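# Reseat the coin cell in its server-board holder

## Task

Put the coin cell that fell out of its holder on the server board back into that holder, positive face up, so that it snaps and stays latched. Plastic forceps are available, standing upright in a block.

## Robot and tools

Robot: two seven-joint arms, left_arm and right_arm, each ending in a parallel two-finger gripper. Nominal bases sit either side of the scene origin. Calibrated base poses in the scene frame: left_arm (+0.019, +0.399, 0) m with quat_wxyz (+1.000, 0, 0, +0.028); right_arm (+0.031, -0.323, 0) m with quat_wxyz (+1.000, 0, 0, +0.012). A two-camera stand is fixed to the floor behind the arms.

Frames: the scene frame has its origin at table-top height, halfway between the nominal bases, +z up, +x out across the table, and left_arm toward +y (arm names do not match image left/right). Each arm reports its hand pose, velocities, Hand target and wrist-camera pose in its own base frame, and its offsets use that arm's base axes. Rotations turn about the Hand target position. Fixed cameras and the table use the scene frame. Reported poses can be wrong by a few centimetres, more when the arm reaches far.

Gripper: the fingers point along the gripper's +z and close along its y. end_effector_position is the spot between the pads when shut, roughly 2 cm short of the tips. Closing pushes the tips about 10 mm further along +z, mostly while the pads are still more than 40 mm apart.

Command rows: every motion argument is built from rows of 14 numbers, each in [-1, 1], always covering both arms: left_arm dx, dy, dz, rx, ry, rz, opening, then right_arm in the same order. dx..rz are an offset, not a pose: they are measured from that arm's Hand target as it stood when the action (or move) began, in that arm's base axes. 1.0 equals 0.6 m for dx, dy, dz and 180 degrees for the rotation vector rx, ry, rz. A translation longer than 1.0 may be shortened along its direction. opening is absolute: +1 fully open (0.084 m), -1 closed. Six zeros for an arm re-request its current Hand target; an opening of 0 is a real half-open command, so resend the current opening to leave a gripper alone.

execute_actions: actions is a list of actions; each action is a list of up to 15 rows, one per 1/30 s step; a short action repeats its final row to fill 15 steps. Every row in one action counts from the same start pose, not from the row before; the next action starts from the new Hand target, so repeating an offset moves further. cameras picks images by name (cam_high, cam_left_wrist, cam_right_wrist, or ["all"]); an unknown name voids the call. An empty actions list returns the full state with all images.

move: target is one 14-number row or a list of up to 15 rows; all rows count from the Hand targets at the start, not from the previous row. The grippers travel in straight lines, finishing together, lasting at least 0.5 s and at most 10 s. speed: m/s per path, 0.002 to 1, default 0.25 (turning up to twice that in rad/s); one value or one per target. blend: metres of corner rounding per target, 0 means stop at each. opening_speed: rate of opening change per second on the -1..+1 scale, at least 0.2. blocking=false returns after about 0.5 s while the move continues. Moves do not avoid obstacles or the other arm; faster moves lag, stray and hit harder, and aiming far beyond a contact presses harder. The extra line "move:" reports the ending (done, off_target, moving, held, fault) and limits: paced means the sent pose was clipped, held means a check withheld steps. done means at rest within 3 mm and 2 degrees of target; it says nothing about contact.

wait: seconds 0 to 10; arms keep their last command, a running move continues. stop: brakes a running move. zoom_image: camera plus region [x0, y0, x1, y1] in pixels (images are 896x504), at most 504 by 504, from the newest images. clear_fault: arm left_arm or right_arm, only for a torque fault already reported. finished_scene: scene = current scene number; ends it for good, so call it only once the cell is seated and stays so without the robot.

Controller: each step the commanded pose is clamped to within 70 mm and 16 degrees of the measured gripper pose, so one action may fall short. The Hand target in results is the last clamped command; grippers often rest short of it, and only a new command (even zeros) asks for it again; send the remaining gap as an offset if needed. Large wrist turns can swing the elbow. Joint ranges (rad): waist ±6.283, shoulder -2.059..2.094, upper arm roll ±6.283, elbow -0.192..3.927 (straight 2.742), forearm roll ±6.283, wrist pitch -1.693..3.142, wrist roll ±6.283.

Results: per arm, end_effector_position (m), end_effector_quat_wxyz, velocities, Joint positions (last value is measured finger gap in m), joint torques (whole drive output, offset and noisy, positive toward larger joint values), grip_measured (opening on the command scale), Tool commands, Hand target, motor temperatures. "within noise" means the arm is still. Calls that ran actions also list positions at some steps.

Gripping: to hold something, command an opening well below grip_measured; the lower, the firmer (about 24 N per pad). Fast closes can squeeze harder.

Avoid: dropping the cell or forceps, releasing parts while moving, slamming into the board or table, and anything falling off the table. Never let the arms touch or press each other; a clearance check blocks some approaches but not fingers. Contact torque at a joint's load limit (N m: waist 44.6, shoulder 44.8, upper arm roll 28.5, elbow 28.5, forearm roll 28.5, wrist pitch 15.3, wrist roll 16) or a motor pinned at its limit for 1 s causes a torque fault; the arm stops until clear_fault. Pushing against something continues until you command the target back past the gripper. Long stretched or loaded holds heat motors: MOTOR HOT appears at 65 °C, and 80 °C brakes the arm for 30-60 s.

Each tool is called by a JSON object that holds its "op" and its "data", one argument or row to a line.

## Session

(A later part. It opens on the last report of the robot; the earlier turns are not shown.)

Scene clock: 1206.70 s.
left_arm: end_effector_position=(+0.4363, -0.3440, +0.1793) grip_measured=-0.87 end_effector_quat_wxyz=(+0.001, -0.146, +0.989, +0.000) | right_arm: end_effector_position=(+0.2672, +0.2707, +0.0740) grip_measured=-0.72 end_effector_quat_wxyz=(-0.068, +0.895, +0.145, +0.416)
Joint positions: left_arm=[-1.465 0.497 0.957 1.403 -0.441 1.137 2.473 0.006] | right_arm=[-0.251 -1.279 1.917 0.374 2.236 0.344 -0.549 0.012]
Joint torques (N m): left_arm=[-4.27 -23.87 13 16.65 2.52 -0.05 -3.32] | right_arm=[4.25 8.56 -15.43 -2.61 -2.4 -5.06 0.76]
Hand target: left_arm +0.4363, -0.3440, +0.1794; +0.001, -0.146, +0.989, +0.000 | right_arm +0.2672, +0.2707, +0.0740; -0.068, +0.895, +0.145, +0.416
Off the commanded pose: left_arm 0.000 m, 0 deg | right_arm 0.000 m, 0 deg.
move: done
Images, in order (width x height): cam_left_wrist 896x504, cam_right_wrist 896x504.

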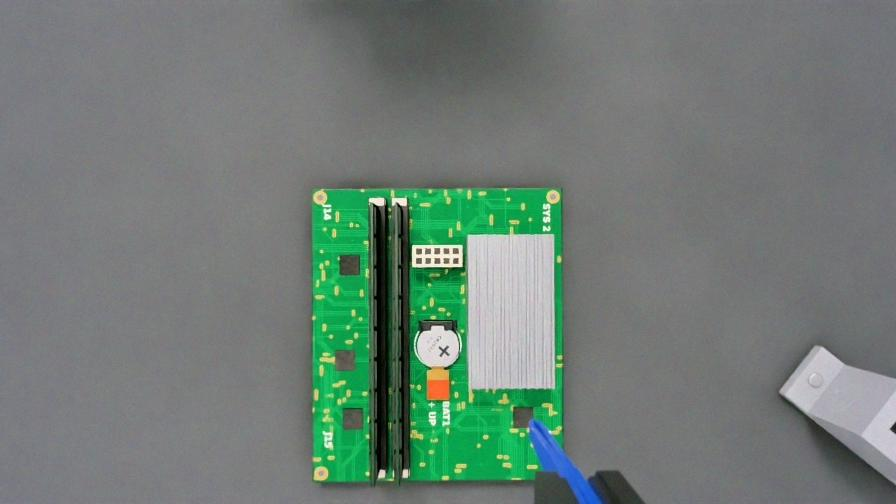

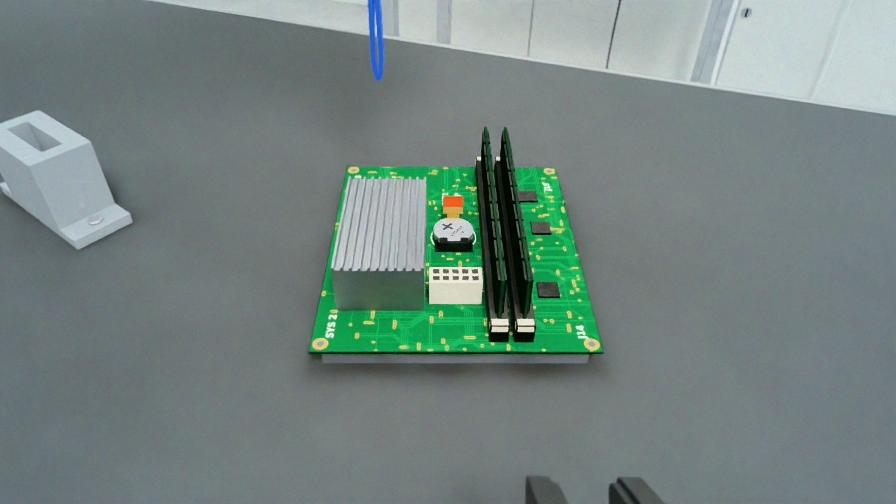

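{"op": "move", "data": {
  "target": [
    [0, 0.03, 0.075, 0, 0, 0, -0.92, 0, 0, 0, 0, 0, 0, -0.7],
    [-0.0492, 0.2862, 0.0843, 0, 0, -0.2139, -0.92, 0, 0, 0, 0, 0, 0, -0.7]
  ],
  "speed": 0.25,
  "blend": [0.03, 0],
  "cameras": ["cam_left_wrist"]
}}

{"op": "zoom_image", "data": {
  "camera": "cam_left_wrist",
  "region": [420, 330, 640, 504]
}}

Scene clock: 1233.70 s.
left_arm: end_effector_position=(+0.4067, -0.1723, +0.2299) grip_measured=-0.87 end_effector_quat_wxyz=(+0.001, +0.188, +0.982, +0.000) | right_arm: end_effector_position=(+0.2672, +0.2707, +0.0740) grip_measured=-0.72 end_effector_quat_wxyz=(-0.068, +0.895, +0.145, +0.416)
Joint positions: left_arm=[-1.543 -0.216 1.075 1.018 0.211 1.128 2.952 0.006] | right_arm=[-0.251 -1.279 1.917 0.374 2.236 0.344 -0.549 0.012]
Joint torques (N m): left_arm=[5.84 -9.04 -7.99 17.93 3.24 -2.98 -3.24] | right_arm=[3.93 8.22 -15.01 -2.55 -2.17 -4.92 0.81]
Hand target: left_arm +0.4067, -0.1723, +0.2299; +0.001, +0.188, +0.982, +0.000 | right_arm +0.2672, +0.2707, +0.0740; -0.068, +0.895, +0.145, +0.416
Off the commanded pose: left_arm 0.000 m, 0 deg | right_arm 0.000 m, 0 deg.
move: done; blend cut to 0.0242 m at target 1
Images, in order (width x height): cam_left_wrist 896x504.

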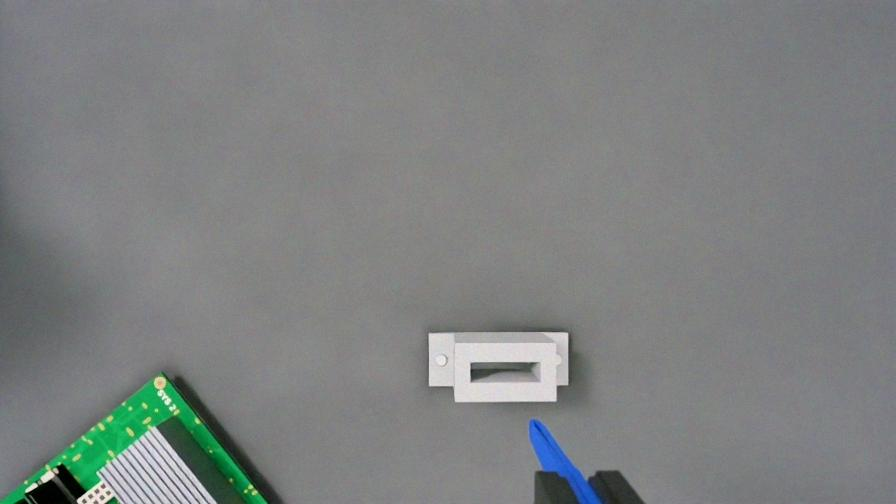

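Scaled by 2.291 from the camera's 896x504 image, which has a finer 1280x720 frame.

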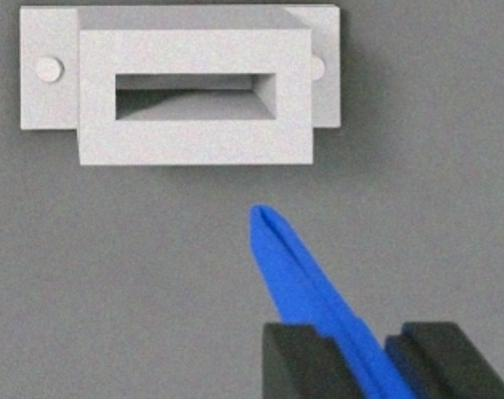

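{"op": "move", "data": {
  "target": [
    [0.0023, -0.001, -0.17, 0, 0, 0, -0.92, 0, 0, 0, 0, 0, 0, -0.7],
    [0.0023, -0.001, -0.2282, 0, 0, 0, -0.92, 0, 0, 0, 0, 0, 0, -0.7]
  ],
  "speed": [0.12, 0.04],
  "cameras": ["cam_left_wrist"]
}}

{"op": "zoom_image", "data": {
  "camera": "cam_left_wrist",
  "region": [420, 360, 680, 504]
}}

Scene clock: 1248.83 s.
left_arm: end_effector_position=(+0.4083, -0.1729, +0.0932) grip_measured=-0.87 end_effector_quat_wxyz=(+0.002, +0.188, +0.982, +0.000) | right_arm: end_effector_position=(+0.2672, +0.2707, +0.0740) grip_measured=-0.72 end_effector_quat_wxyz=(-0.068, +0.895, +0.145, +0.416)
Joint positions: left_arm=[-1.482 0.235 1.09 0.83 -0.311 0.741 3.349 0.006] | right_arm=[-0.251 -1.279 1.918 0.374 2.236 0.344 -0.549 0.012]
Joint torques (N m): left_arm=[5.34 6.65 -7.14 -5.12 -3.05 -0.56 3.1] | right_arm=[3.72 7.71 -15.06 -2.48 -2.14 -4.96 0.75]
Hand target: left_arm +0.4081, -0.1729, +0.0930; +0.001, +0.188, +0.982, +0.000 | right_arm +0.2672, +0.2707, +0.0740; -0.068, +0.895, +0.145, +0.416
Off the commanded pose: left_arm 0.000 m, 0 deg | right_arm 0.000 m, 0 deg.
move: done
Images, in order (width x height): cam_left_wrist 896x504.

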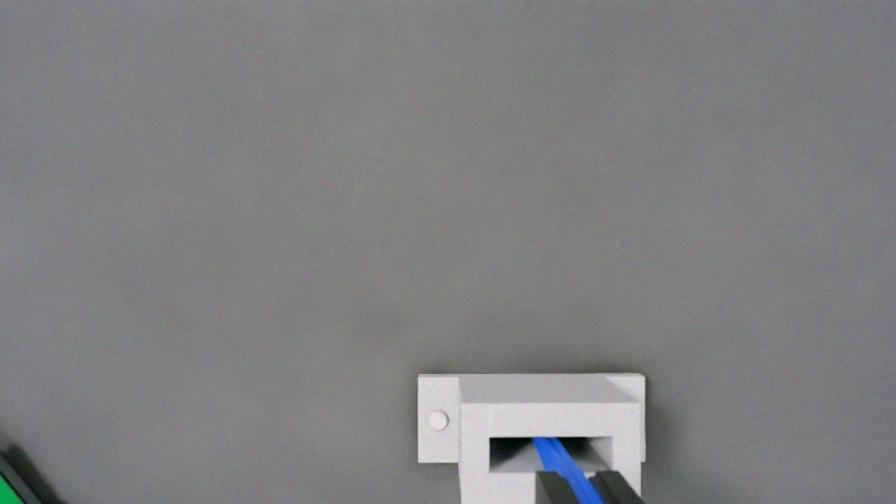

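Scaled by 1.938 from the camera's 896x504 image, which has a finer 1280x720 frame.

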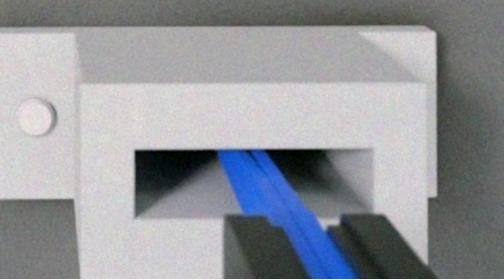

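{"op": "move", "data": {
  "target": [
    [0, 0, 0.0025, 0, 0, 0, -0.92, 0, 0, 0, 0, 0, 0, -0.7],
    [0, 0, 0.0025, 0, 0, 0, 0.1, 0, 0, 0, 0, 0, 0, -0.7],
    [0, 0, 0.15, 0, 0, 0, 0.1, 0, 0, 0, 0, 0, 0, -0.7]
  ],
  "speed": [0.03, 0.03, 0.15],
  "opening_speed": 0.5,
  "cameras": ["all"]
}}

{"op": "zoom_image", "data": {
  "camera": "cam_left_wrist",
  "region": [400, 330, 620, 504]
}}

{"op": "zoom_image", "data": {
  "camera": "cam_right_wrist",
  "region": [430, 190, 480, 255]
}}

Scene clock: 1258.83 s.
left_arm: end_effector_position=(+0.4081, -0.1729, +0.1830) grip_measured=+0.09 end_effector_quat_wxyz=(+0.001, +0.188, +0.982, +0.000) | right_arm: end_effector_position=(+0.2672, +0.2707, +0.0740) grip_measured=-0.72 end_effector_quat_wxyz=(-0.068, +0.895, +0.145, +0.416)
Joint positions: left_arm=[-1.585 -0.114 1.16 0.933 0.126 0.98 3.023 0.048] | right_arm=[-0.251 -1.279 1.917 0.374 2.236 0.344 -0.549 0.012]
Joint torques (N m): left_arm=[5.99 -9.69 -6.19 17.42 2.97 -2.97 -3.31] | right_arm=[3.54 7.23 -15.08 -2.55 -1.88 -4.96 0.7]
Hand target: left_arm +0.4081, -0.1729, +0.1830; +0.001, +0.188, +0.982, +0.000 | right_arm +0.2672, +0.2707, +0.0740; -0.068, +0.895, +0.145, +0.416
Off the commanded pose: left_arm 0.000 m, 0 deg | right_arm 0.000 m, 0 deg.
move: done

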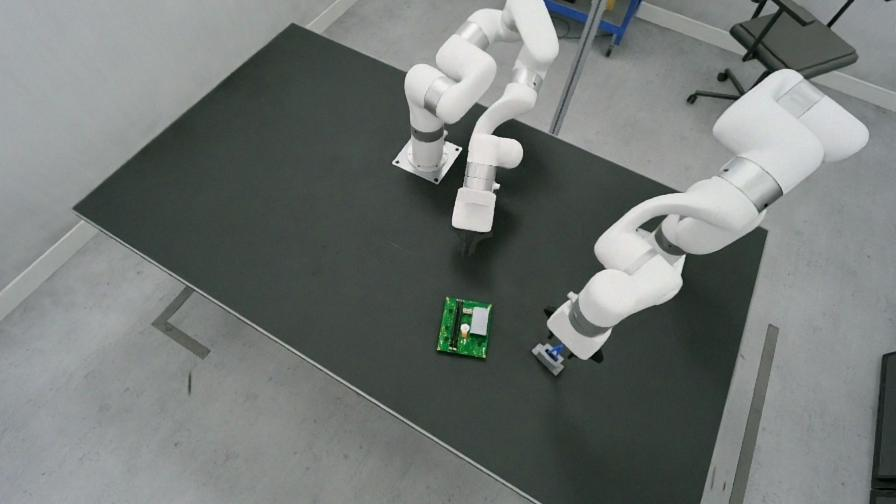

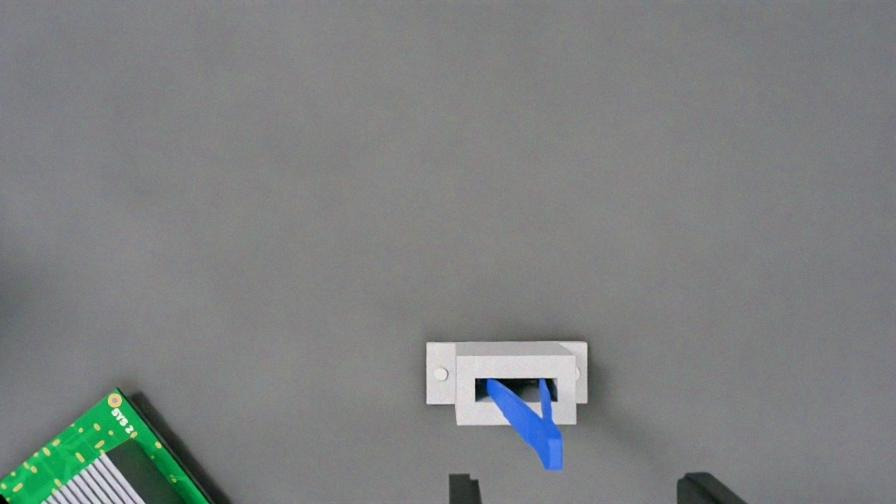

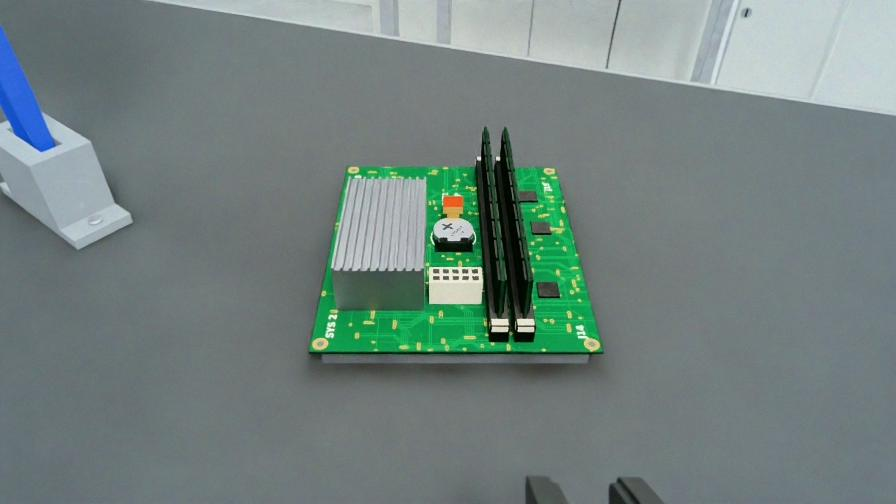

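Scaled by 2.291 from the camera's 896x504 image, which has a finer 1280x720 frame.

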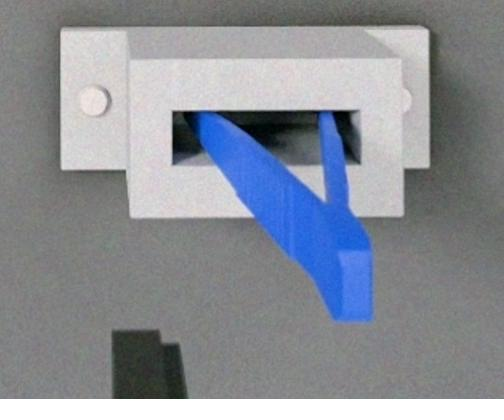

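Scaled by 7.754 from the camera's 896x504 image, which has a finer 1280x720 frame.

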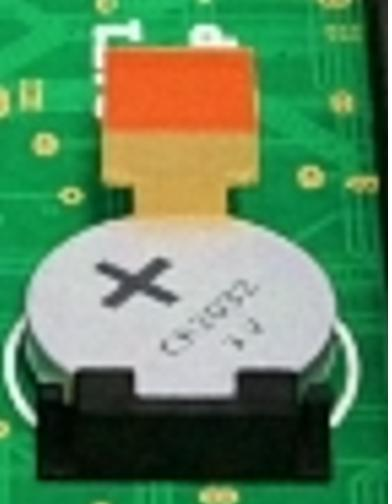

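{"op": "finished_scene", "data": {
  "scene": 1
}}

The scene is finished: the task was done.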